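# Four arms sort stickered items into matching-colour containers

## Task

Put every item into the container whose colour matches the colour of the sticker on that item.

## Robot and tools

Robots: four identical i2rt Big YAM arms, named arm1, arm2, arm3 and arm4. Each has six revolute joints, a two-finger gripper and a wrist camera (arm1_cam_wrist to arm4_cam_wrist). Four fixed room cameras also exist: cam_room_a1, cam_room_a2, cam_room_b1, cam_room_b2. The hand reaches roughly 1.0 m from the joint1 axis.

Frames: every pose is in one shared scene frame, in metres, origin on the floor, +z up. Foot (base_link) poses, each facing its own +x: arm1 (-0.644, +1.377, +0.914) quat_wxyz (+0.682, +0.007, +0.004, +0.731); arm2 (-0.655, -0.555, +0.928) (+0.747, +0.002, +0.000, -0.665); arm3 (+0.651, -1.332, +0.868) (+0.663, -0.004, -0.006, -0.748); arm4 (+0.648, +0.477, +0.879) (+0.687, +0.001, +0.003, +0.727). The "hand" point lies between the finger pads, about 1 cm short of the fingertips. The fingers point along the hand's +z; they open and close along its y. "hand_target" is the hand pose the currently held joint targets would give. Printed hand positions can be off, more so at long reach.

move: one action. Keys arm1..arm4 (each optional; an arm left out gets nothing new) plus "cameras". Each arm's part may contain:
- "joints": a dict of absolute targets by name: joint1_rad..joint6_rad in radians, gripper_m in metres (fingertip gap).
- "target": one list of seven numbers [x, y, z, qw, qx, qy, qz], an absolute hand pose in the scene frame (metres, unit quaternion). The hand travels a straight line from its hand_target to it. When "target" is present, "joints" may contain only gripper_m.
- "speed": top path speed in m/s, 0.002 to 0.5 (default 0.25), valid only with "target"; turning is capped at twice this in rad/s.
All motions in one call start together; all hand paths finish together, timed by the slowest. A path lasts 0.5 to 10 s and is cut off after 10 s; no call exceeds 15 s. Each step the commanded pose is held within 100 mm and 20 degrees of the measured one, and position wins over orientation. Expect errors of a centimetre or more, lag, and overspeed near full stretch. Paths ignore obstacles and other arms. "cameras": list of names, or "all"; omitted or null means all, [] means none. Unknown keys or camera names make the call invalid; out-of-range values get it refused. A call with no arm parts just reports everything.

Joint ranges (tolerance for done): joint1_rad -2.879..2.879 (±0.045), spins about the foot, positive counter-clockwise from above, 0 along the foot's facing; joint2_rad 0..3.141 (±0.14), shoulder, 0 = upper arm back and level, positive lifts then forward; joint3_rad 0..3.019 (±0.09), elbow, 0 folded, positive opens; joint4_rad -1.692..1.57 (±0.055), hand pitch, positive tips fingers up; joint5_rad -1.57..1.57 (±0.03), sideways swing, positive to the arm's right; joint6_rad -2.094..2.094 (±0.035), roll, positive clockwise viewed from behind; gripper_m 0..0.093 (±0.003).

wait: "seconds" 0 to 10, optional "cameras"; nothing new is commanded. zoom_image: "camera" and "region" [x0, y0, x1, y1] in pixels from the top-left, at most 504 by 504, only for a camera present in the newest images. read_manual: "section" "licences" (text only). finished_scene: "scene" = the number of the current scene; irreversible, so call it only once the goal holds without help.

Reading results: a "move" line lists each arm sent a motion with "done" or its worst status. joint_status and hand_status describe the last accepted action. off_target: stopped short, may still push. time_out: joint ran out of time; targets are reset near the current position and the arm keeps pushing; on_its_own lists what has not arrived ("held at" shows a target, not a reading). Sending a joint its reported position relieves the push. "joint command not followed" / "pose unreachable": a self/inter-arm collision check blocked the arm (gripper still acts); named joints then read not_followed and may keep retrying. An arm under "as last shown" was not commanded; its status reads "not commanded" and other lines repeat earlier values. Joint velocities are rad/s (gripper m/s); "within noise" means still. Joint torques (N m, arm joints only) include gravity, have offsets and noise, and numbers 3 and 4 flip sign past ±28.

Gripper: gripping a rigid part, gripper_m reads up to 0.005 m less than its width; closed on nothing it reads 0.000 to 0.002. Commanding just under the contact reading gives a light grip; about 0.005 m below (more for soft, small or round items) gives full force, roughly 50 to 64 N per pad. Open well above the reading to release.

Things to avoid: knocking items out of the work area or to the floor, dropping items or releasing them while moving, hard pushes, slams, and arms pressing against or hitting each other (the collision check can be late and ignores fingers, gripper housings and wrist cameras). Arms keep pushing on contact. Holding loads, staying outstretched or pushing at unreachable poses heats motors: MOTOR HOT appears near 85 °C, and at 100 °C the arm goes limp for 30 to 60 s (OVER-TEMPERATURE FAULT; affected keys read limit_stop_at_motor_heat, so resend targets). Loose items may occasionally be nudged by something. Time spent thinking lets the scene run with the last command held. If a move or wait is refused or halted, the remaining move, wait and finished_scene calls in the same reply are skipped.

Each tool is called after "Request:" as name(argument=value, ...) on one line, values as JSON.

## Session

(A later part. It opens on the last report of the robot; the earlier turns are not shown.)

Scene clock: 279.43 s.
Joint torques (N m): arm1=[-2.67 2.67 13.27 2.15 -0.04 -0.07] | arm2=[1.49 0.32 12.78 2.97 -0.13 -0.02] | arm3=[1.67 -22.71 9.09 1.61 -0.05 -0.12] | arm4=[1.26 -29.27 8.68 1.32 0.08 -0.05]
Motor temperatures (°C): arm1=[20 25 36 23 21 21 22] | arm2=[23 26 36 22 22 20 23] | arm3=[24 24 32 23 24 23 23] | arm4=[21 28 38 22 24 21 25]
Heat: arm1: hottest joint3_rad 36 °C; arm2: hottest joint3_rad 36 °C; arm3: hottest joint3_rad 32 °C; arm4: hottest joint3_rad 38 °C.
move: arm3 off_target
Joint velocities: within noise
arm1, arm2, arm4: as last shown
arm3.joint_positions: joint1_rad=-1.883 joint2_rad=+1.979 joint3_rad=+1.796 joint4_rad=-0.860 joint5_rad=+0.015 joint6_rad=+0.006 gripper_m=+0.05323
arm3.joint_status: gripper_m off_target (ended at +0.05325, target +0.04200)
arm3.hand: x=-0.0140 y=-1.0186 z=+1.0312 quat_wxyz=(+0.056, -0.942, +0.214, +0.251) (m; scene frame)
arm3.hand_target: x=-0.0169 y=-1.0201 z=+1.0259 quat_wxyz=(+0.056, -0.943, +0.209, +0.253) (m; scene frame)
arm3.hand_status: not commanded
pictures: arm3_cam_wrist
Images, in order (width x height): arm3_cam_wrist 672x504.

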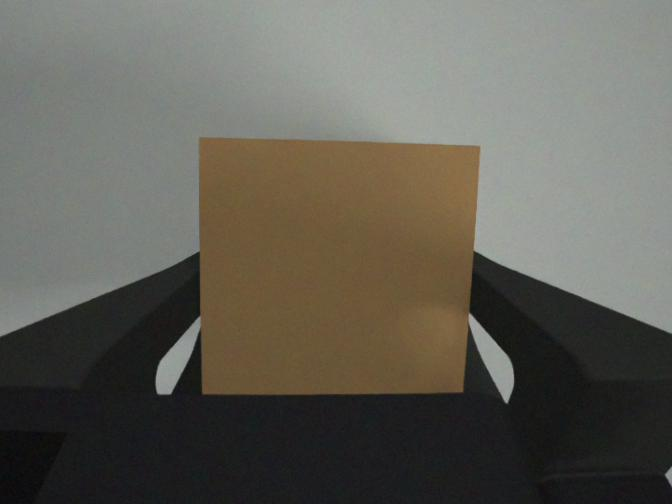

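Request:
move(arm4={"target":[0.05,0.919,1.12,-0.084,0.9286,-0.2675,-0.2449],"speed":0.25}, arm3={"target":[0.06,-1.053,1.14,-0.056,0.943,-0.209,-0.2527],"speed":0.25}, cameras=[])

Request:
move(arm4={"target":[0.345,0.696,1.17,-0.084,0.9286,-0.2675,-0.2449],"speed":0.35}, arm3={"target":[0.33,-1.179,1.18,-0.056,0.943,-0.209,-0.2527],"speed":0.35}, cameras=["arm3_cam_wrist","arm4_cam_wrist"])

Scene clock: 285.50 s.
Joint torques (N m): arm1=[-2.61 2.96 13.27 2.13 -0.05 -0.04] | arm2=[1.49 0.32 12.77 2.97 -0.13 -0.02] | arm3=[1.49 -18.43 9.44 0.77 -0.07 -0.12] | arm4=[1.08 -22.65 9.35 0.35 0.03 -0.11]
Motor temperatures (°C): arm1=[20 25 36 23 21 21 22] | arm2=[23 26 36 22 22 20 23] | arm3=[24 24 32 23 24 23 23] | arm4=[21 28 38 22 24 21 25]
Heat: arm1: hottest joint3_rad 36 °C; arm2: hottest joint3_rad 36 °C; arm3: hottest joint3_rad 32 °C; arm4: hottest joint3_rad 38 °C.
move: arm3 done; arm4 done
Joint velocities: within noise
arm1.joint_positions: joint1_rad=-2.244 joint2_rad=+0.595 joint3_rad=+1.169 joint4_rad=-1.217 joint5_rad=-0.008 joint6_rad=-0.005 gripper_m=+0.08496
arm1.joint_status: not commanded
arm1.hand: x=-0.4189 y=+1.2268 z=+1.3688 quat_wxyz=(-0.420, -0.262, -0.859, +0.132) (m; scene frame)
arm1.hand_target: x=-0.4187 y=+1.2233 z=+1.3874 quat_wxyz=(-0.438, -0.260, -0.849, +0.141) (m; scene frame)
arm1.hand_status: not commanded
arm2: as last shown
arm3.joint_positions: joint1_rad=-1.883 joint2_rad=+1.708 joint3_rad=+1.707 joint4_rad=-1.020 joint5_rad=+0.015 joint6_rad=+0.005 gripper_m=+0.05322
arm3.joint_status: not commanded
arm3.hand: x=+0.0606 y=-1.0516 z=+1.1490 quat_wxyz=(+0.058, -0.940, +0.213, +0.262) (m; scene frame)
arm3.hand_target: x=+0.0601 y=-1.0531 z=+1.1402 quat_wxyz=(+0.056, -0.943, +0.209, +0.253) (m; scene frame)
arm3.hand_status: done (0.009 m and 1.2 deg from the pose sent, 0.136 m and 0.6 deg at the start)
arm4.joint_positions: joint1_rad=+0.880 joint2_rad=+1.979 joint3_rad=+2.003 joint4_rad=-1.051 joint5_rad=-0.006 joint6_rad=-0.061 gripper_m=+0.04409
arm4.joint_status: not commanded
arm4.hand: x=+0.0499 y=+0.9186 z=+1.1304 quat_wxyz=(-0.086, +0.924, -0.273, -0.255) (m; scene frame)
arm4.hand_target: x=+0.0501 y=+0.9190 z=+1.1203 quat_wxyz=(-0.084, +0.928, -0.267, -0.245) (m; scene frame)
arm4.hand_status: done (0.010 m and 1.5 deg from the pose sent, 0.141 m and 1.2 deg at the start)
pictures: none
No camera images: "cameras" was empty.

Scene clock: 287.33 s.
Joint torques (N m): arm1=[-2.49 3.02 13.22 2.11 0.02 -0.05] | arm2=[1.49 0.38 12.75 2.99 -0.13 -0.02] | arm3=[1.85 -4.89 9.43 0.85 0.1 -0.06] | arm4=[1.08 -5.25 9.65 0.46 0.21 0.05]
Motor temperatures (°C): arm1=[20 25 36 23 21 21 22] | arm2=[23 26 36 22 22 20 23] | arm3=[24 24 32 23 24 23 24] | arm4=[21 28 38 22 24 21 25]
Heat: arm1: hottest joint3_rad 36 °C; arm2: hottest joint3_rad 36 °C; arm3: hottest joint3_rad 32 °C; arm4: hottest joint3_rad 38 °C.
move: arm3 done; arm4 done
Joint velocities: within noise
arm1, arm2: as last shown
arm3.joint_positions: joint1_rad=-1.883 joint2_rad=+0.924 joint3_rad=+1.072 joint4_rad=-1.172 joint5_rad=+0.015 joint6_rad=+0.005 gripper_m=+0.05321
arm3.joint_status: not commanded
arm3.hand: x=+0.3310 y=-1.1761 z=+1.1847 quat_wxyz=(+0.058, -0.940, +0.213, +0.260) (m; scene frame)
arm3.hand_target: x=+0.3300 y=-1.1790 z=+1.1801 quat_wxyz=(+0.056, -0.943, +0.209, +0.253) (m; scene frame)
arm3.hand_status: done (0.006 m and 1.0 deg from the pose sent, 0.300 m and 1.2 deg at the start)
arm4.joint_positions: joint1_rad=+0.887 joint2_rad=+0.975 joint3_rad=+1.033 joint4_rad=-1.089 joint5_rad=-0.003 joint6_rad=-0.061 gripper_m=+0.04409
arm4.joint_status: not commanded
arm4.hand: x=+0.3471 y=+0.6974 z=+1.1727 quat_wxyz=(-0.086, +0.925, -0.270, -0.253) (m; scene frame)
arm4.hand_target: x=+0.3450 y=+0.6960 z=+1.1700 quat_wxyz=(-0.084, +0.928, -0.267, -0.245) (m; scene frame)
arm4.hand_status: done (0.004 m and 1.1 deg from the pose sent, 0.372 m and 1.4 deg at the start)
pictures: arm3_cam_wrist, arm4_cam_wrist
Images, in order (width x height): arm3_cam_wrist 672x504, arm4_cam_wrist 672x504.

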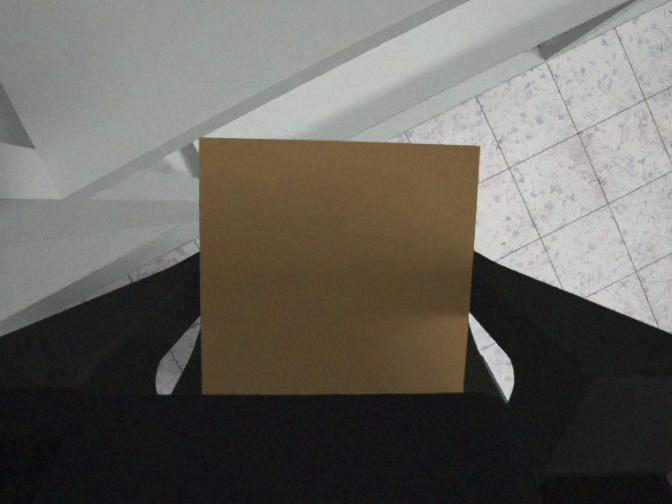

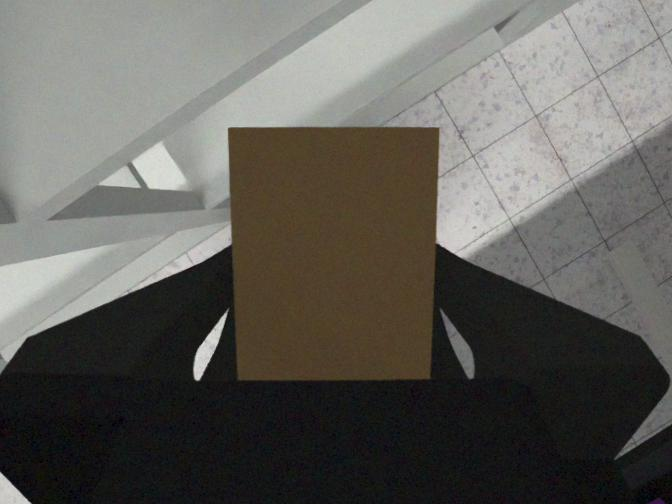

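Request:
move(arm3={"joints":{"joint2_rad":0.6,"joint3_rad":1.2,"joint4_rad":-1.2,"joint5_rad":0,"joint6_rad":0}}, arm4={"joints":{"joint2_rad":0.6,"joint3_rad":1.2,"joint4_rad":-1.2,"joint5_rad":0,"joint6_rad":0}}, cameras=[])

Request:
move(arm3={"joints":{"joint1_rad":1.05}}, arm4={"joints":{"joint1_rad":-1.2}}, cameras=["arm3_cam_wrist","arm4_cam_wrist"])

Scene clock: 298.13 s.
Joint torques (N m): arm1=[-2.73 3.19 13.18 2.18 0.01 -0.08] | arm2=[1.44 0.44 12.78 2.97 -0.13 -0.02] | arm3=[2.02 -0.21 10.92 1.52 -0.09 -0.11] | arm4=[1.79 0.44 9.43 0.91 0.19 0.18]
Motor temperatures (°C): arm1=[20 25 36 23 21 21 22] | arm2=[23 26 36 22 22 20 23] | arm3=[24 24 32 23 24 23 24] | arm4=[21 27 39 22 24 21 25]
Heat: arm1: hottest joint3_rad 36 °C; arm2: hottest joint3_rad 36 °C; arm3: hottest joint3_rad 32 °C; arm4: hottest joint3_rad 39 °C.
move: arm3 done; arm4 done
Joint velocities: within noise
arm1: as last shown
arm2.joint_positions: joint1_rad=+0.851 joint2_rad=+0.592 joint3_rad=+1.173 joint4_rad=-1.215 joint5_rad=+0.002 joint6_rad=-0.116 gripper_m=+0.08793
arm2.joint_status: not commanded
arm2.hand: x=-0.4399 y=-0.7064 z=+1.3900 quat_wxyz=(-0.423, -0.216, -0.866, +0.158) (m; scene frame)
arm2.hand_target: x=-0.4359 y=-0.7059 z=+1.4052 quat_wxyz=(-0.437, -0.206, -0.860, +0.163) (m; scene frame)
arm2.hand_status: not commanded
arm3.joint_positions: joint1_rad=-1.883 joint2_rad=+0.604 joint3_rad=+1.175 joint4_rad=-1.198 joint5_rad=+0.002 joint6_rad=+0.005 gripper_m=+0.05321
arm3.joint_status: all done
arm3.hand: x=+0.4064 y=-1.2115 z=+1.3295 quat_wxyz=(+0.092, -0.870, +0.197, +0.442) (m; scene frame)
arm3.hand_target: x=+0.4083 y=-1.2153 z=+1.3428 quat_wxyz=(+0.092, -0.866, +0.189, +0.454) (m; scene frame)
arm3.hand_status: not commanded
arm4.joint_positions: joint1_rad=+0.887 joint2_rad=+0.601 joint3_rad=+1.185 joint4_rad=-1.190 joint5_rad=-0.003 joint6_rad=-0.013 gripper_m=+0.04409
arm4.joint_status: all done
arm4.hand: x=+0.4325 y=+0.6367 z=+1.3510 quat_wxyz=(-0.143, +0.844, -0.268, -0.442) (m; scene frame)
arm4.hand_target: x=+0.4341 y=+0.6338 z=+1.3568 quat_wxyz=(-0.140, +0.841, -0.271, -0.446) (m; scene frame)
arm4.hand_status: not commanded
pictures: none
No camera images: "cameras" was empty.

Scene clock: 300.60 s.
Joint torques (N m): arm1=[-2.73 2.96 13.14 2.15 -0.01 -0.09] | arm2=[1.38 0.26 12.78 2.93 -0.13 -0.03] | arm3=[1.85 0.21 10.91 1.52 0.11 -0.1] | arm4=[0.26 -0.03 9.29 0.88 0.07 0.18]
Motor temperatures (°C): arm1=[20 25 36 23 21 21 22] | arm2=[23 26 36 22 22 20 23] | arm3=[24 24 32 23 24 23 24] | arm4=[21 26 39 22 24 21 25]
Heat: arm1: hottest joint3_rad 36 °C; arm2: hottest joint3_rad 36 °C; arm3: hottest joint3_rad 32 °C; arm4: hottest joint3_rad 39 °C.
move: arm3 done; arm4 done
Joint velocities: within noise
arm1, arm2: as last shown
arm3.joint_positions: joint1_rad=+1.040 joint2_rad=+0.604 joint3_rad=+1.175 joint4_rad=-1.198 joint5_rad=-0.002 joint6_rad=+0.005 gripper_m=+0.05321
arm3.joint_status: all done
arm3.hand: x=+0.8644 y=-1.4887 z=+1.3339 quat_wxyz=(-0.434, -0.284, -0.842, +0.149) (m; scene frame)
arm3.hand_target: x=+0.8631 y=-1.4845 z=+1.3470 quat_wxyz=(-0.445, -0.276, -0.838, +0.153) (m; scene frame)
arm3.hand_status: not commanded
arm4.joint_positions: joint1_rad=-1.197 joint2_rad=+0.601 joint3_rad=+1.185 joint4_rad=-1.190 joint5_rad=+0.001 joint6_rad=-0.012 gripper_m=+0.04410
arm4.joint_status: all done
arm4.hand: x=+0.8946 y=+0.5906 z=+1.3489 quat_wxyz=(-0.452, +0.195, -0.865, -0.095) (m; scene frame)
arm4.hand_target: x=+0.8922 y=+0.5887 z=+1.3548 quat_wxyz=(-0.454, +0.188, -0.866, -0.098) (m; scene frame)
arm4.hand_status: not commanded
pictures: arm3_cam_wrist, arm4_cam_wrist
Images, in order (width x height): arm3_cam_wrist 672x504, arm4_cam_wrist 672x504.

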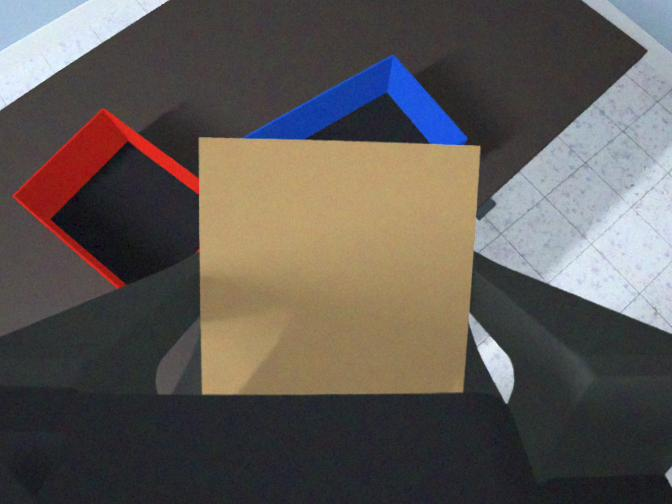

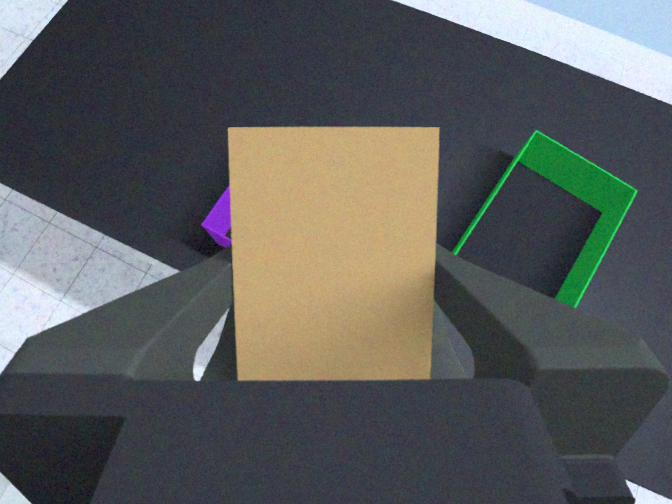

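Request:
move(arm3={"target":[1.178,-1.776,0.99,-0.0707,-0.0746,-0.9933,0.051],"speed":0.3}, arm4={"target":[1.178,0.736,0.99,-0.0766,-0.042,-0.9954,-0.0416],"speed":0.3}, cameras=["arm3_cam_wrist","arm4_cam_wrist"])

Scene clock: 324.57 s.
Joint torques (N m): arm1=[-2.78 2.84 13.26 2.21 -0.04 -0.06] | arm2=[1.49 0.38 12.77 2.99 -0.13 -0.03] | arm3=[0.97 -25.23 13.38 -0.2 0.06 -0.13] | arm4=[0.15 -19.9 11.51 -0.08 0.02 0.17]
Motor temperatures (°C): arm1=[20 24 36 23 21 21 22] | arm2=[23 25 37 22 22 20 23] | arm3=[24 24 31 23 24 23 24] | arm4=[21 25 39 22 24 21 26]
Heat: arm1: hottest joint3_rad 36 °C; arm2: hottest joint3_rad 37 °C; arm3: hottest joint3_rad 31 °C; arm4: hottest joint3_rad 39 °C.
move: arm3 off_target; arm4 off_target
Joint velocities: within noise
arm1, arm2: as last shown
arm3.joint_positions: joint1_rad=+0.989 joint2_rad=+2.112 joint3_rad=+1.877 joint4_rad=-1.228 joint5_rad=-0.012 joint6_rad=-0.545 gripper_m=+0.05321
arm3.joint_status: not commanded
arm3.hand: x=+1.1656 y=-1.7641 z=+0.9609 quat_wxyz=(-0.049, -0.078, -0.995, +0.033) (m; scene frame)
arm3.hand_target: x=+1.1769 y=-1.7750 z=+0.9903 quat_wxyz=(-0.071, -0.075, -0.993, +0.051) (m; scene frame)
arm3.hand_status: off_target (0.034 m and 3.3 deg from the pose sent, 0.547 m and 52.8 deg at the start)
arm4.joint_positions: joint1_rad=-1.166 joint2_rad=+1.828 joint3_rad=+1.443 joint4_rad=-1.049 joint5_rad=+0.002 joint6_rad=+0.525 gripper_m=+0.04410
arm4.joint_status: not commanded
arm4.hand: x=+1.1605 y=+0.7314 z=+0.9687 quat_wxyz=(-0.059, -0.032, -0.997, -0.030) (m; scene frame)
arm4.hand_target: x=+1.1770 y=+0.7354 z=+0.9902 quat_wxyz=(-0.077, -0.042, -0.995, -0.042) (m; scene frame)
arm4.hand_status: off_target (0.028 m and 2.7 deg from the pose sent, 0.480 m and 53.8 deg at the start)
pictures: arm3_cam_wrist, arm4_cam_wrist
Images, in order (width x height): arm3_cam_wrist 672x504, arm4_cam_wrist 672x504.

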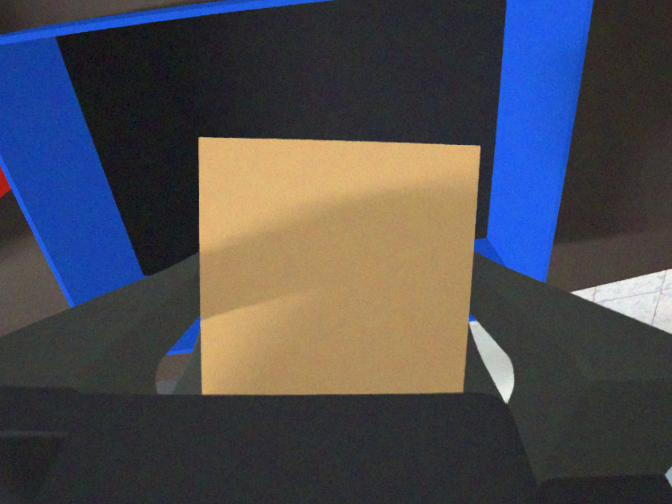

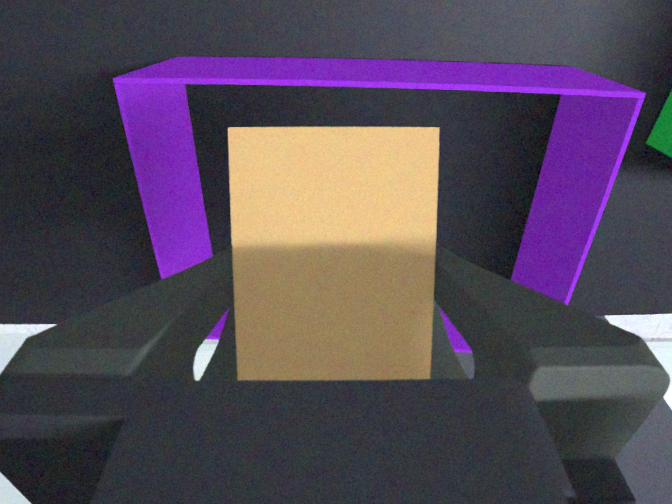

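Request:
move(arm3={"target":[1.141,-1.733,0.93,-0.0707,-0.0746,-0.9933,0.051],"speed":0.2}, arm4={"target":[1.107,0.713,0.93,-0.0766,-0.042,-0.9954,-0.0416],"speed":0.2}, cameras=["arm3_cam_wrist","arm4_cam_wrist","cam_room_a1","cam_room_a2"])

Scene clock: 363.60 s.
Joint torques (N m): arm1=[-2.67 2.61 13.2 2.32 -0.02 -0.01] | arm2=[1.32 0.44 12.78 2.95 -0.13 -0.02] | arm3=[1.96 -24.41 8.47 0.73 0.07 0.02] | arm4=[1.26 -19.14 7.77 0.7 0.13 0.16]
Motor temperatures (°C): arm1=[20 24 37 23 21 21 22] | arm2=[23 25 37 23 22 20 23] | arm3=[24 28 32 23 24 23 25] | arm4=[21 27 43 22 24 21 26]
Heat: arm1: hottest joint3_rad 37 °C; arm2: hottest joint3_rad 37 °C; arm3: hottest joint3_rad 32 °C; arm4: hottest joint3_rad 43 °C.
move: arm3 off_target; arm4 off_target
Joint velocities: within noise
arm1, arm2: as last shown
arm3.joint_positions: joint1_rad=+0.989 joint2_rad=+2.023 joint3_rad=+1.600 joint4_rad=-1.021 joint5_rad=-0.011 joint6_rad=-0.545 gripper_m=+0.05321
arm3.joint_status: not commanded
arm3.hand: x=+1.1310 y=-1.7357 z=+0.9142 quat_wxyz=(-0.056, -0.078, -0.995, +0.039) (m; scene frame)
arm3.hand_target: x=+1.1408 y=-1.7328 z=+0.9299 quat_wxyz=(-0.071, -0.075, -0.993, +0.051) (m; scene frame)
arm3.hand_status: off_target (0.019 m and 2.2 deg from the pose sent, 0.050 m and 3.3 deg at the start)
arm4.joint_positions: joint1_rad=-1.159 joint2_rad=+1.741 joint3_rad=+1.162 joint4_rad=-0.857 joint5_rad=+0.002 joint6_rad=+0.546 gripper_m=+0.04410
arm4.joint_status: not commanded
arm4.hand: x=+1.0998 y=+0.7050 z=+0.9157 quat_wxyz=(-0.057, -0.039, -0.997, -0.030) (m; scene frame)
arm4.hand_target: x=+1.1067 y=+0.7128 z=+0.9301 quat_wxyz=(-0.076, -0.042, -0.995, -0.042) (m; scene frame)
arm4.hand_status: off_target (0.018 m and 2.6 deg from the pose sent, 0.069 m and 2.7 deg at the start)
pictures: arm3_cam_wrist, arm4_cam_wrist, cam_room_a1, cam_room_a2
Images, in order (width x height): arm3_cam_wrist 672x504, arm4_cam_wrist 672x504, cam_room_a1 672x504, cam_room_a2 672x504.

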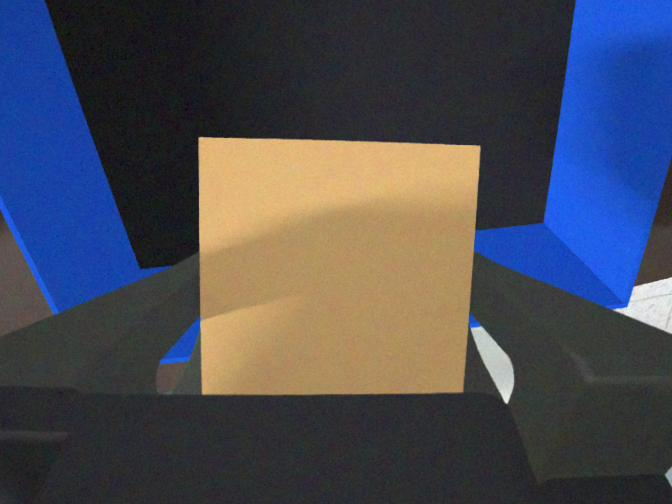

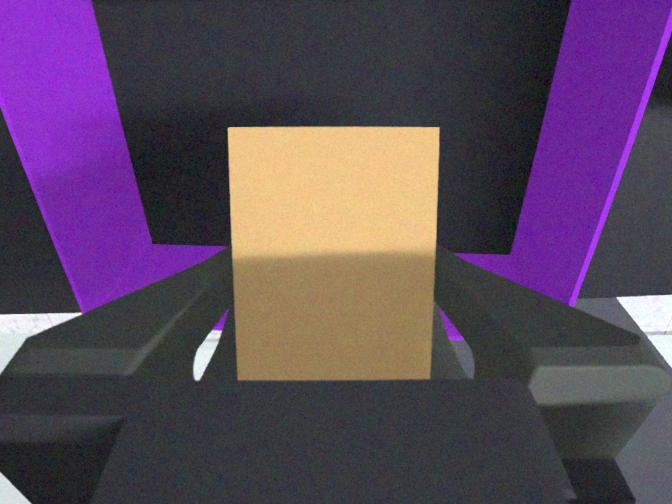

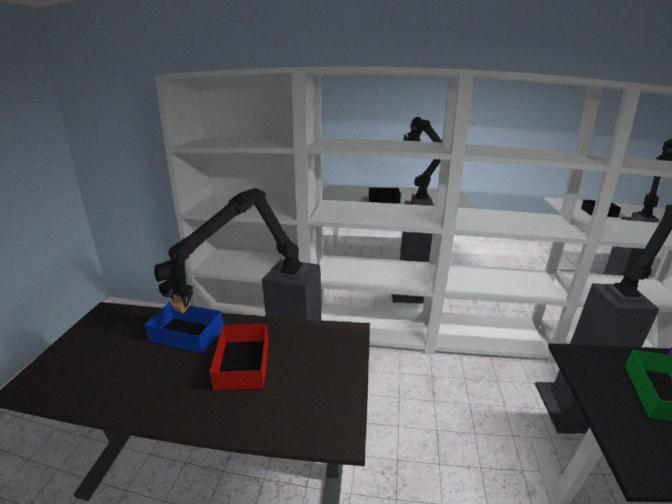

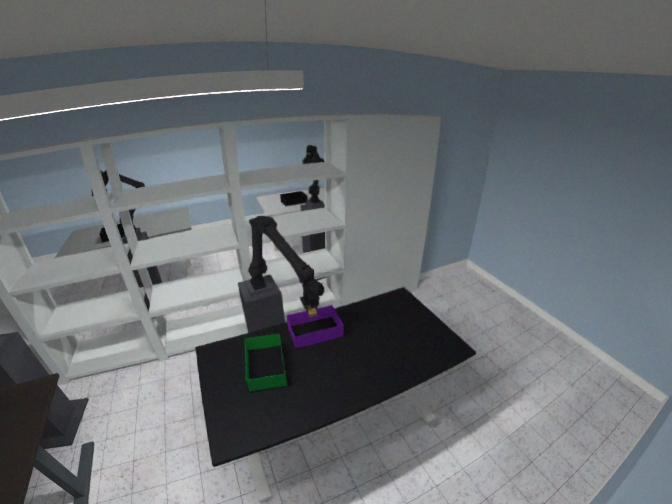

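Request:
move(arm3={"target":[1.137,-1.735,0.80,-0.0707,-0.0746,-0.9933,0.051],"speed":0.2}, arm4={"target":[1.107,0.709,0.79,-0.0766,-0.042,-0.9954,-0.0416],"speed":0.2}, cameras=["arm3_cam_wrist","arm4_cam_wrist","cam_room_a1","cam_room_a2"])

Request:
zoom_image(camera="cam_room_a1", region=[130, 250, 250, 370])

Request:
zoom_image(camera="cam_room_a2", region=[260, 270, 360, 370])

Scene clock: 375.33 s.
Joint torques (N m): arm1=[-2.78 2.96 13.16 2.3 -0.04 -0.06] | arm2=[1.38 0.5 12.78 2.96 -0.12 -0.03] | arm3=[1.73 -23.18 7.39 0.77 0.06 -0.01] | arm4=[0.97 -17.73 5.68 0.94 0.12 0.1]
Motor temperatures (°C): arm1=[20 24 37 23 21 21 22] | arm2=[23 25 37 23 22 20 23] | arm3=[24 28 32 23 24 23 25] | arm4=[21 26 41 22 24 21 26]
Heat: arm1: hottest joint3_rad 37 °C; arm2: hottest joint3_rad 37 °C; arm3: hottest joint3_rad 32 °C; arm4: hottest joint3_rad 41 °C.
move: arm3 done; arm4 done
Joint velocities: within noise
arm1, arm2: as last shown
arm3.joint_positions: joint1_rad=+0.989 joint2_rad=+2.172 joint3_rad=+1.497 joint4_rad=-0.749 joint5_rad=-0.011 joint6_rad=-0.545 gripper_m=+0.05321
arm3.joint_status: not commanded
arm3.hand: x=+1.1297 y=-1.7361 z=+0.7962 quat_wxyz=(-0.064, -0.078, -0.994, +0.045) (m; scene frame)
arm3.hand_target: x=+1.1370 y=-1.7349 z=+0.8001 quat_wxyz=(-0.071, -0.075, -0.993, +0.051) (m; scene frame)
arm3.hand_status: done (0.008 m and 1.1 deg from the pose sent, 0.114 m and 2.2 deg at the start)
arm4.joint_positions: joint1_rad=-1.159 joint2_rad=+1.963 joint3_rad=+1.070 joint4_rad=-0.512 joint5_rad=+0.002 joint6_rad=+0.546 gripper_m=+0.04410
arm4.joint_status: not commanded
arm4.hand: x=+1.1026 y=+0.7063 z=+0.7909 quat_wxyz=(-0.071, -0.039, -0.996, -0.038) (m; scene frame)
arm4.hand_target: x=+1.1070 y=+0.7090 z=+0.7900 quat_wxyz=(-0.077, -0.042, -0.995, -0.042) (m; scene frame)
arm4.hand_status: done (0.005 m and 0.9 deg from the pose sent, 0.126 m and 2.6 deg at the start)
pictures: arm3_cam_wrist, arm4_cam_wrist, cam_room_a1, cam_room_a2
Images, in order (width x height): arm3_cam_wrist 672x504, arm4_cam_wrist 672x504, cam_room_a1 672x504, cam_room_a2 672x504.

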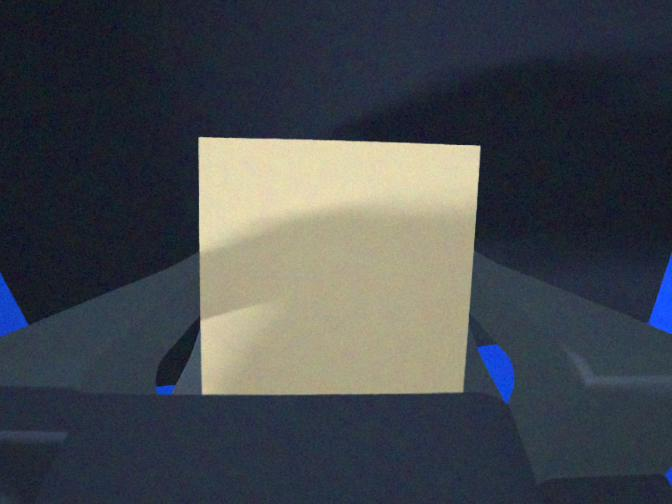

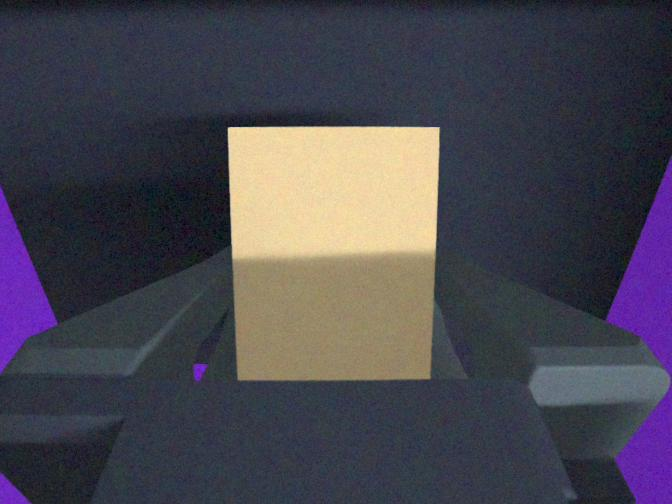

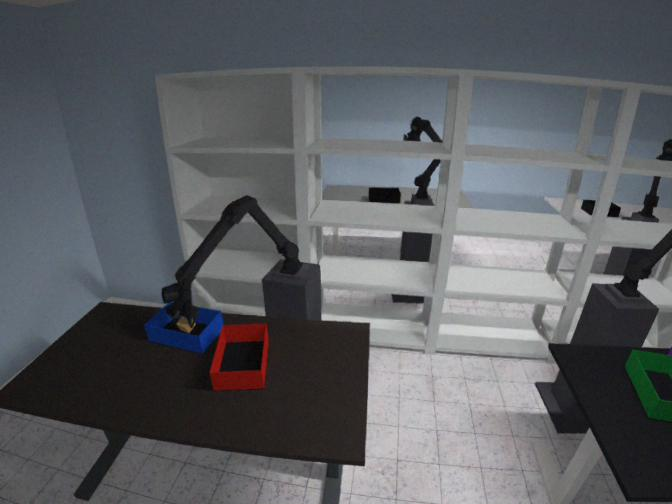

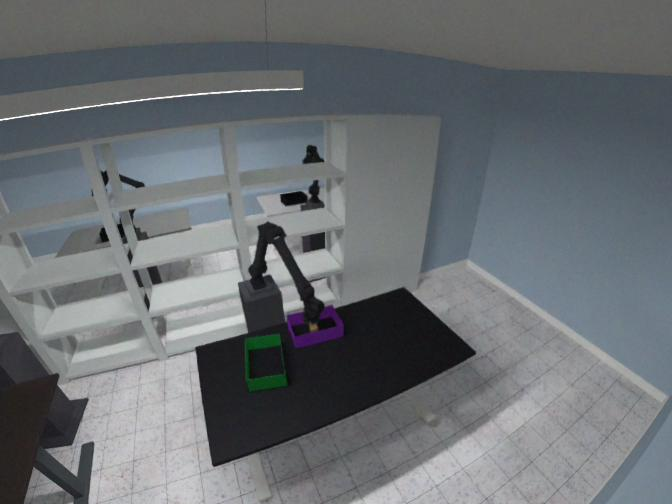

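Scaled by 4.200.

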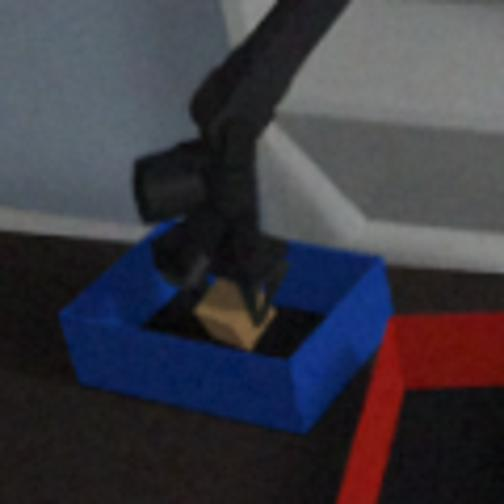

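Scaled by 5.040.

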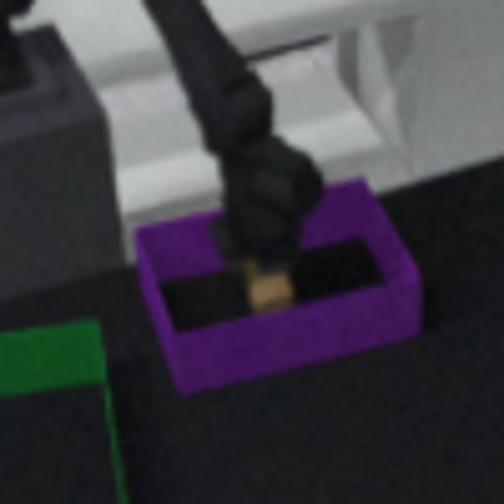

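Well inside both. Lower gently.

Request:
move(arm3={"target":[1.137,-1.735,0.765,-0.0707,-0.0746,-0.9933,0.051],"speed":0.06}, arm4={"target":[1.107,0.709,0.755,-0.0766,-0.042,-0.9954,-0.0416],"speed":0.06}, cameras=[])

Request:
move(arm3={"target":[1.137,-1.735,0.752,-0.0707,-0.0746,-0.9933,0.051],"speed":0.03}, arm4={"target":[1.107,0.709,0.742,-0.0766,-0.042,-0.9954,-0.0416],"speed":0.03}, cameras=[])

Scene clock: 382.37 s.
Joint torques (N m): arm1=[-2.78 2.84 13.19 2.32 -0.03 -0.06] | arm2=[1.44 0.38 12.75 2.96 -0.14 -0.03] | arm3=[1.79 -22.24 6.61 0.81 0.08 0] | arm4=[1.08 -17.03 5.27 0.83 0.08 0.1]
Motor temperatures (°C): arm1=[20 24 37 23 21 21 22] | arm2=[23 25 37 23 22 20 23] | arm3=[24 28 32 23 24 23 25] | arm4=[21 26 39 22 24 21 27]
Heat: arm1: hottest joint3_rad 37 °C; arm2: hottest joint3_rad 37 °C; arm3: hottest joint3_rad 32 °C; arm4: hottest joint3_rad 39 °C.
move: arm3 done; arm4 done
Joint velocities: within noise
arm1, arm2: as last shown
arm3.joint_positions: joint1_rad=+0.989 joint2_rad=+2.216 joint3_rad=+1.497 joint4_rad=-0.685 joint5_rad=-0.011 joint6_rad=-0.545 gripper_m=+0.05321
arm3.joint_status: not commanded
arm3.hand: x=+1.1341 y=-1.7401 z=+0.7718 quat_wxyz=(-0.072, -0.078, -0.993, +0.051) (m; scene frame)
arm3.hand_target: x=+1.1370 y=-1.7349 z=+0.7651 quat_wxyz=(-0.071, -0.074, -0.993, +0.051) (m; scene frame)
arm3.hand_status: done (0.009 m and 0.4 deg from the pose sent, 0.032 m and 1.1 deg at the start)
arm4.joint_positions: joint1_rad=-1.159 joint2_rad=+2.027 joint3_rad=+1.070 joint4_rad=-0.433 joint5_rad=+0.002 joint6_rad=+0.546 gripper_m=+0.04410
arm4.joint_status: not commanded
arm4.hand: x=+1.1062 y=+0.7081 z=+0.7626 quat_wxyz=(-0.077, -0.039, -0.995, -0.041) (m; scene frame)
arm4.hand_target: x=+1.1069 y=+0.7089 z=+0.7551 quat_wxyz=(-0.077, -0.042, -0.995, -0.042) (m; scene frame)
arm4.hand_status: done (0.008 m and 0.4 deg from the pose sent, 0.036 m and 0.9 deg at the start)
pictures: none
No camera images: "cameras" was empty.

Scene clock: 383.33 s.
Joint torques (N m): arm1=[-2.49 2.37 13.27 2.3 0.03 -0.06] | arm2=[1.49 0.44 12.79 2.99 -0.13 -0.02] | arm3=[1.79 -20.66 6.49 0.96 0.08 -0.01] | arm4=[0.62 -17.03 5.18 0.7 0.1 0.1]
Motor temperatures (°C): arm1=[20 24 37 23 21 21 22] | arm2=[23 25 37 23 22 20 23] | arm3=[24 28 32 23 24 23 25] | arm4=[21 26 39 22 24 21 27]
Heat: arm1: hottest joint3_rad 37 °C; arm2: hottest joint3_rad 37 °C; arm3: hottest joint3_rad 32 °C; arm4: hottest joint3_rad 39 °C.
move: arm3 off_target; arm4 done
Joint velocities: within noise
arm1.joint_positions: joint1_rad=-2.244 joint2_rad=+0.595 joint3_rad=+1.169 joint4_rad=-1.217 joint5_rad=-0.008 joint6_rad=-0.005 gripper_m=+0.08496
arm1.joint_status: not commanded
arm1.hand: x=-0.4189 y=+1.2268 z=+1.3688 quat_wxyz=(-0.420, -0.262, -0.859, +0.132) (m; scene frame)
arm1.hand_target: x=-0.4187 y=+1.2233 z=+1.3874 quat_wxyz=(-0.438, -0.260, -0.849, +0.141) (m; scene frame)
arm1.hand_status: not commanded
arm2: as last shown
arm3.joint_positions: joint1_rad=+0.989 joint2_rad=+2.222 joint3_rad=+1.497 joint4_rad=-0.664 joint5_rad=-0.011 joint6_rad=-0.545 gripper_m=+0.05321
arm3.joint_status: not commanded
arm3.hand: x=+1.1370 y=-1.7426 z=+0.7691 quat_wxyz=(-0.078, -0.077, -0.992, +0.055) (m; scene frame)
arm3.hand_target: x=+1.1367 y=-1.7348 z=+0.7523 quat_wxyz=(-0.071, -0.074, -0.993, +0.051) (m; scene frame)
arm3.hand_status: off_target (0.019 m and 1.0 deg from the pose sent, 0.021 m and 0.4 deg at the start)
arm4.joint_positions: joint1_rad=-1.159 joint2_rad=+2.053 joint3_rad=+1.070 joint4_rad=-0.406 joint5_rad=+0.002 joint6_rad=+0.546 gripper_m=+0.04410
arm4.joint_status: not commanded
arm4.hand: x=+1.1065 y=+0.7082 z=+0.7512 quat_wxyz=(-0.078, -0.039, -0.995, -0.042) (m; scene frame)
arm4.hand_target: x=+1.1069 y=+0.7089 z=+0.7423 quat_wxyz=(-0.077, -0.042, -0.995, -0.042) (m; scene frame)
arm4.hand_status: done (0.009 m and 0.4 deg from the pose sent, 0.021 m and 0.3 deg at the start)
pictures: none
No camera images: "cameras" was empty.

Request:
move(arm3={"joints":{"gripper_m":0.085}}, arm4={"target":[1.107,0.709,0.732,-0.0766,-0.042,-0.9954,-0.0416],"speed":0.03}, cameras=["arm3_cam_wrist"])

Scene clock: 387.27 s.
Joint torques (N m): arm1=[-2.78 2.96 13.18 2.37 0.03 -0.03] | arm2=[1.44 0.26 12.77 2.99 -0.14 -0.03] | arm3=[1.79 -21.07 6.42 0.84 0.06 -0.01] | arm4=[0.97 -15.38 5.2 0.92 0.15 0.09]
Motor temperatures (°C): arm1=[20 24 37 23 21 21 22] | arm2=[23 25 37 23 22 20 23] | arm3=[24 28 32 23 24 23 25] | arm4=[21 26 38 22 24 21 27]
Heat: arm1: hottest joint3_rad 37 °C; arm2: hottest joint3_rad 37 °C; arm3: hottest joint3_rad 32 °C; arm4: hottest joint3_rad 38 °C.
move: arm3 done; arm4 off_target
Joint velocities: within noise
arm1, arm2: as last shown
arm3.joint_positions: joint1_rad=+0.989 joint2_rad=+2.226 joint3_rad=+1.497 joint4_rad=-0.662 joint5_rad=-0.011 joint6_rad=-0.545 gripper_m=+0.08496
arm3.joint_status: all done
arm3.hand: x=+1.1366 y=-1.7423 z=+0.7663 quat_wxyz=(-0.077, -0.077, -0.993, +0.055) (m; scene frame)
arm3.hand_target: x=+1.1366 y=-1.7348 z=+0.7524 quat_wxyz=(-0.071, -0.074, -0.993, +0.051) (m; scene frame)
arm3.hand_status: not commanded
arm4.joint_positions: joint1_rad=-1.159 joint2_rad=+2.060 joint3_rad=+1.070 joint4_rad=-0.387 joint5_rad=+0.002 joint6_rad=+0.546 gripper_m=+0.04410
arm4.joint_status: not commanded
arm4.hand: x=+1.1089 y=+0.7094 z=+0.7485 quat_wxyz=(-0.083, -0.039, -0.995, -0.044) (m; scene frame)
arm4.hand_target: x=+1.1066 y=+0.7088 z=+0.7325 quat_wxyz=(-0.077, -0.042, -0.995, -0.042) (m; scene frame)
arm4.hand_status: off_target (0.017 m and 0.9 deg from the pose sent, 0.019 m and 0.4 deg at the start)
pictures: arm3_cam_wrist
Images, in order (width x height): arm3_cam_wrist 672x504.

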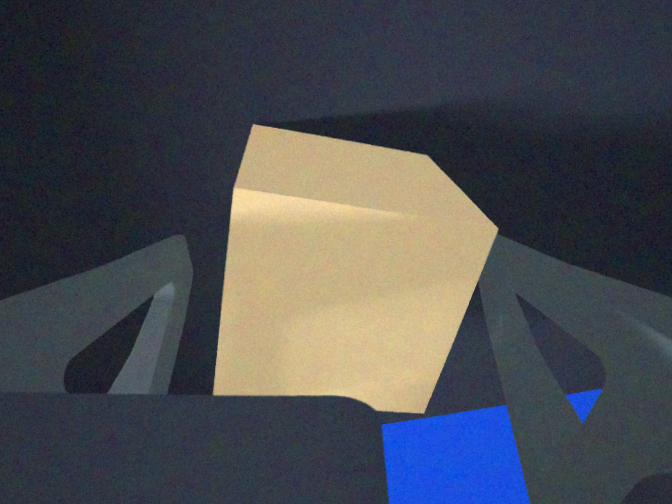

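Request:
move(arm3={"joints":{"gripper_m":0.092}}, arm4={"joints":{"gripper_m":0.085}}, cameras=["arm3_cam_wrist","arm4_cam_wrist"])

Request:
move(arm3={"target":[1.137,-1.738,0.90,-0.0707,-0.0746,-0.9933,0.051],"speed":0.12}, arm4={"target":[1.107,0.709,0.90,-0.0766,-0.042,-0.9954,-0.0416],"speed":0.12}, cameras=["arm3_cam_wrist","arm4_cam_wrist"])

Scene clock: 391.70 s.
Joint torques (N m): arm1=[-3.25 3.14 13.16 2.21 -0.04 -0.04] | arm2=[1.38 0.5 12.75 2.96 -0.14 -0.03] | arm3=[1.79 -21.13 6.43 0.83 0.07 -0.01] | arm4=[0.67 -16.32 5.08 0.73 0.11 0.1]
Motor temperatures (°C): arm1=[20 24 37 23 21 21 22] | arm2=[23 25 37 23 22 20 23] | arm3=[24 27 31 23 24 23 24] | arm4=[21 26 37 22 24 21 27]
Heat: arm1: hottest joint3_rad 37 °C; arm2: hottest joint3_rad 37 °C; arm3: hottest joint3_rad 31 °C; arm4: hottest joint3_rad 37 °C.
move: arm3 done; arm4 done
Joint velocities: within noise
arm1: as last shown
arm2.joint_positions: joint1_rad=+0.851 joint2_rad=+0.592 joint3_rad=+1.173 joint4_rad=-1.215 joint5_rad=+0.002 joint6_rad=-0.116 gripper_m=+0.08793
arm2.joint_status: not commanded
arm2.hand: x=-0.4399 y=-0.7064 z=+1.3900 quat_wxyz=(-0.423, -0.216, -0.866, +0.158) (m; scene frame)
arm2.hand_target: x=-0.4359 y=-0.7059 z=+1.4052 quat_wxyz=(-0.437, -0.206, -0.860, +0.163) (m; scene frame)
arm2.hand_status: not commanded
arm3.joint_positions: joint1_rad=+0.989 joint2_rad=+2.226 joint3_rad=+1.497 joint4_rad=-0.661 joint5_rad=-0.011 joint6_rad=-0.545 gripper_m=+0.09194
arm3.joint_status: all done
arm3.hand: x=+1.1366 y=-1.7424 z=+0.7664 quat_wxyz=(-0.077, -0.077, -0.993, +0.055) (m; scene frame)
arm3.hand_target: x=+1.1367 y=-1.7348 z=+0.7524 quat_wxyz=(-0.071, -0.074, -0.993, +0.051) (m; scene frame)
arm3.hand_status: not commanded
arm4.joint_positions: joint1_rad=-1.159 joint2_rad=+2.071 joint3_rad=+1.070 joint4_rad=-0.384 joint5_rad=+0.002 joint6_rad=+0.546 gripper_m=+0.08492
arm4.joint_status: all done
arm4.hand: x=+1.1068 y=+0.7084 z=+0.7430 quat_wxyz=(-0.079, -0.039, -0.995, -0.042) (m; scene frame)
arm4.hand_target: x=+1.1066 y=+0.7088 z=+0.7325 quat_wxyz=(-0.077, -0.042, -0.995, -0.042) (m; scene frame)
arm4.hand_status: not commanded
pictures: arm3_cam_wrist, arm4_cam_wrist
Images, in order (width x height): arm3_cam_wrist 672x504, arm4_cam_wrist 672x504.

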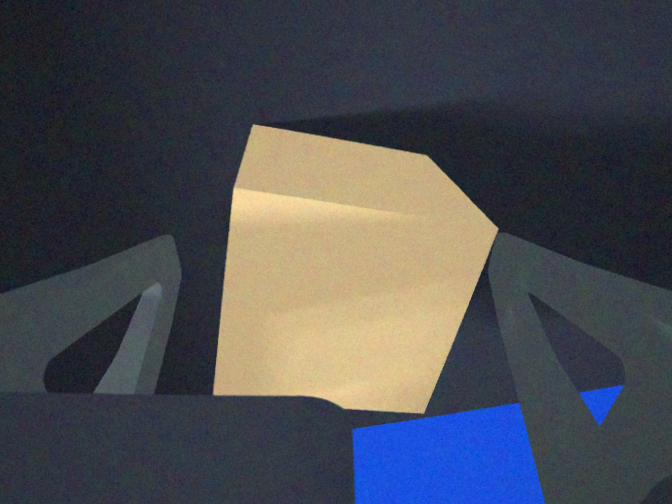

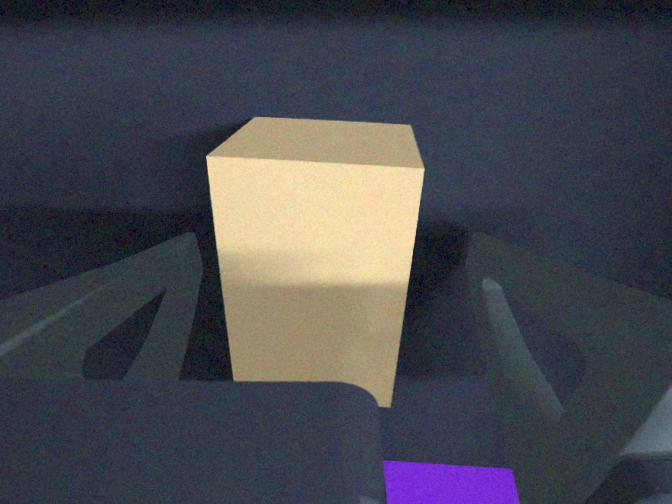

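Scene clock: 393.80 s.
Joint torques (N m): arm1=[-2.84 3.37 13.29 2.37 0 -0.05] | arm2=[1.38 0.44 12.75 2.97 -0.13 -0.02] | arm3=[1.26 -22.65 11.41 -0.12 0.01 -0.07] | arm4=[0.91 -17.67 9.33 -0.17 0.1 0.12]
Motor temperatures (°C): arm1=[20 24 37 23 21 21 22] | arm2=[23 25 37 23 22 20 23] | arm3=[24 27 31 23 24 23 24] | arm4=[21 26 37 22 24 21 26]
Heat: arm1: hottest joint3_rad 37 °C; arm2: hottest joint3_rad 37 °C; arm3: hottest joint3_rad 31 °C; arm4: hottest joint3_rad 37 °C.
move: arm3 off_target; arm4 off_target
Joint velocities: within noise
arm1, arm2: as last shown
arm3.joint_positions: joint1_rad=+0.989 joint2_rad=+2.039 joint3_rad=+1.526 joint4_rad=-0.935 joint5_rad=-0.011 joint6_rad=-0.545 gripper_m=+0.09194
arm3.joint_status: not commanded
arm3.hand: x=+1.1220 y=-1.7285 z=+0.8796 quat_wxyz=(-0.054, -0.078, -0.995, +0.038) (m; scene frame)
arm3.hand_target: x=+1.1363 y=-1.7373 z=+0.9002 quat_wxyz=(-0.071, -0.075, -0.993, +0.051) (m; scene frame)
arm3.hand_status: off_target (0.027 m and 2.5 deg from the pose sent, 0.134 m and 0.9 deg at the start)
arm4.joint_positions: joint1_rad=-1.159 joint2_rad=+1.769 joint3_rad=+1.098 joint4_rad=-0.753 joint5_rad=+0.002 joint6_rad=+0.546 gripper_m=+0.08492
arm4.joint_status: not commanded
arm4.hand: x=+1.0928 y=+0.7015 z=+0.8841 quat_wxyz=(-0.062, -0.039, -0.997, -0.033) (m; scene frame)
arm4.hand_target: x=+1.1066 y=+0.7088 z=+0.9003 quat_wxyz=(-0.077, -0.042, -0.995, -0.042) (m; scene frame)
arm4.hand_status: off_target (0.023 m and 1.9 deg from the pose sent, 0.157 m and 0.5 deg at the start)
pictures: arm3_cam_wrist, arm4_cam_wrist
Images, in order (width x height): arm3_cam_wrist 672x504, arm4_cam_wrist 672x504.

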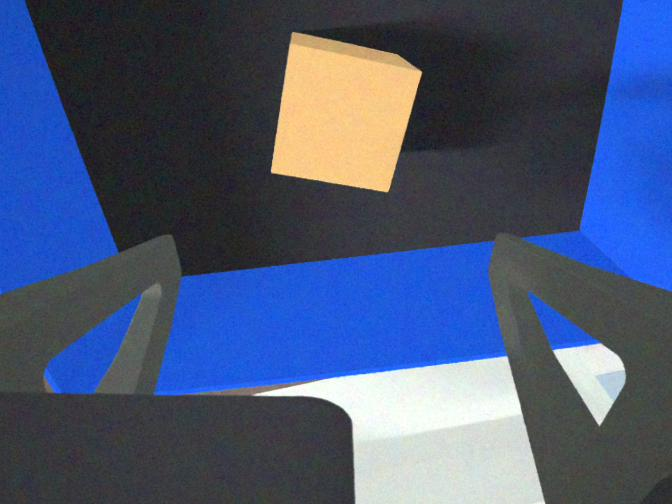

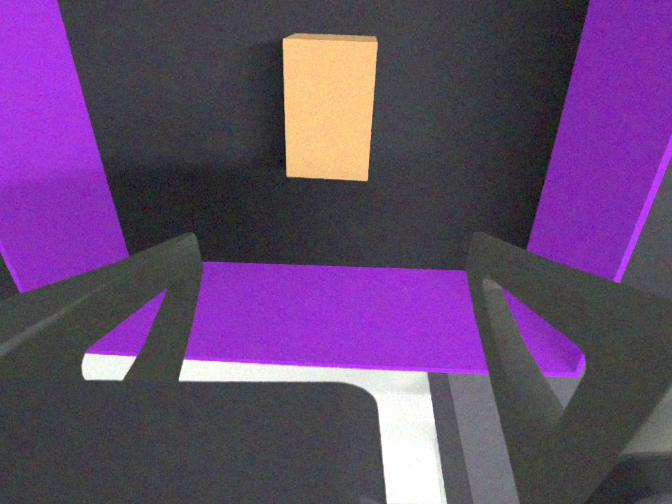

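Request:
finished_scene(scene=3)

The scene is finished: the task was done.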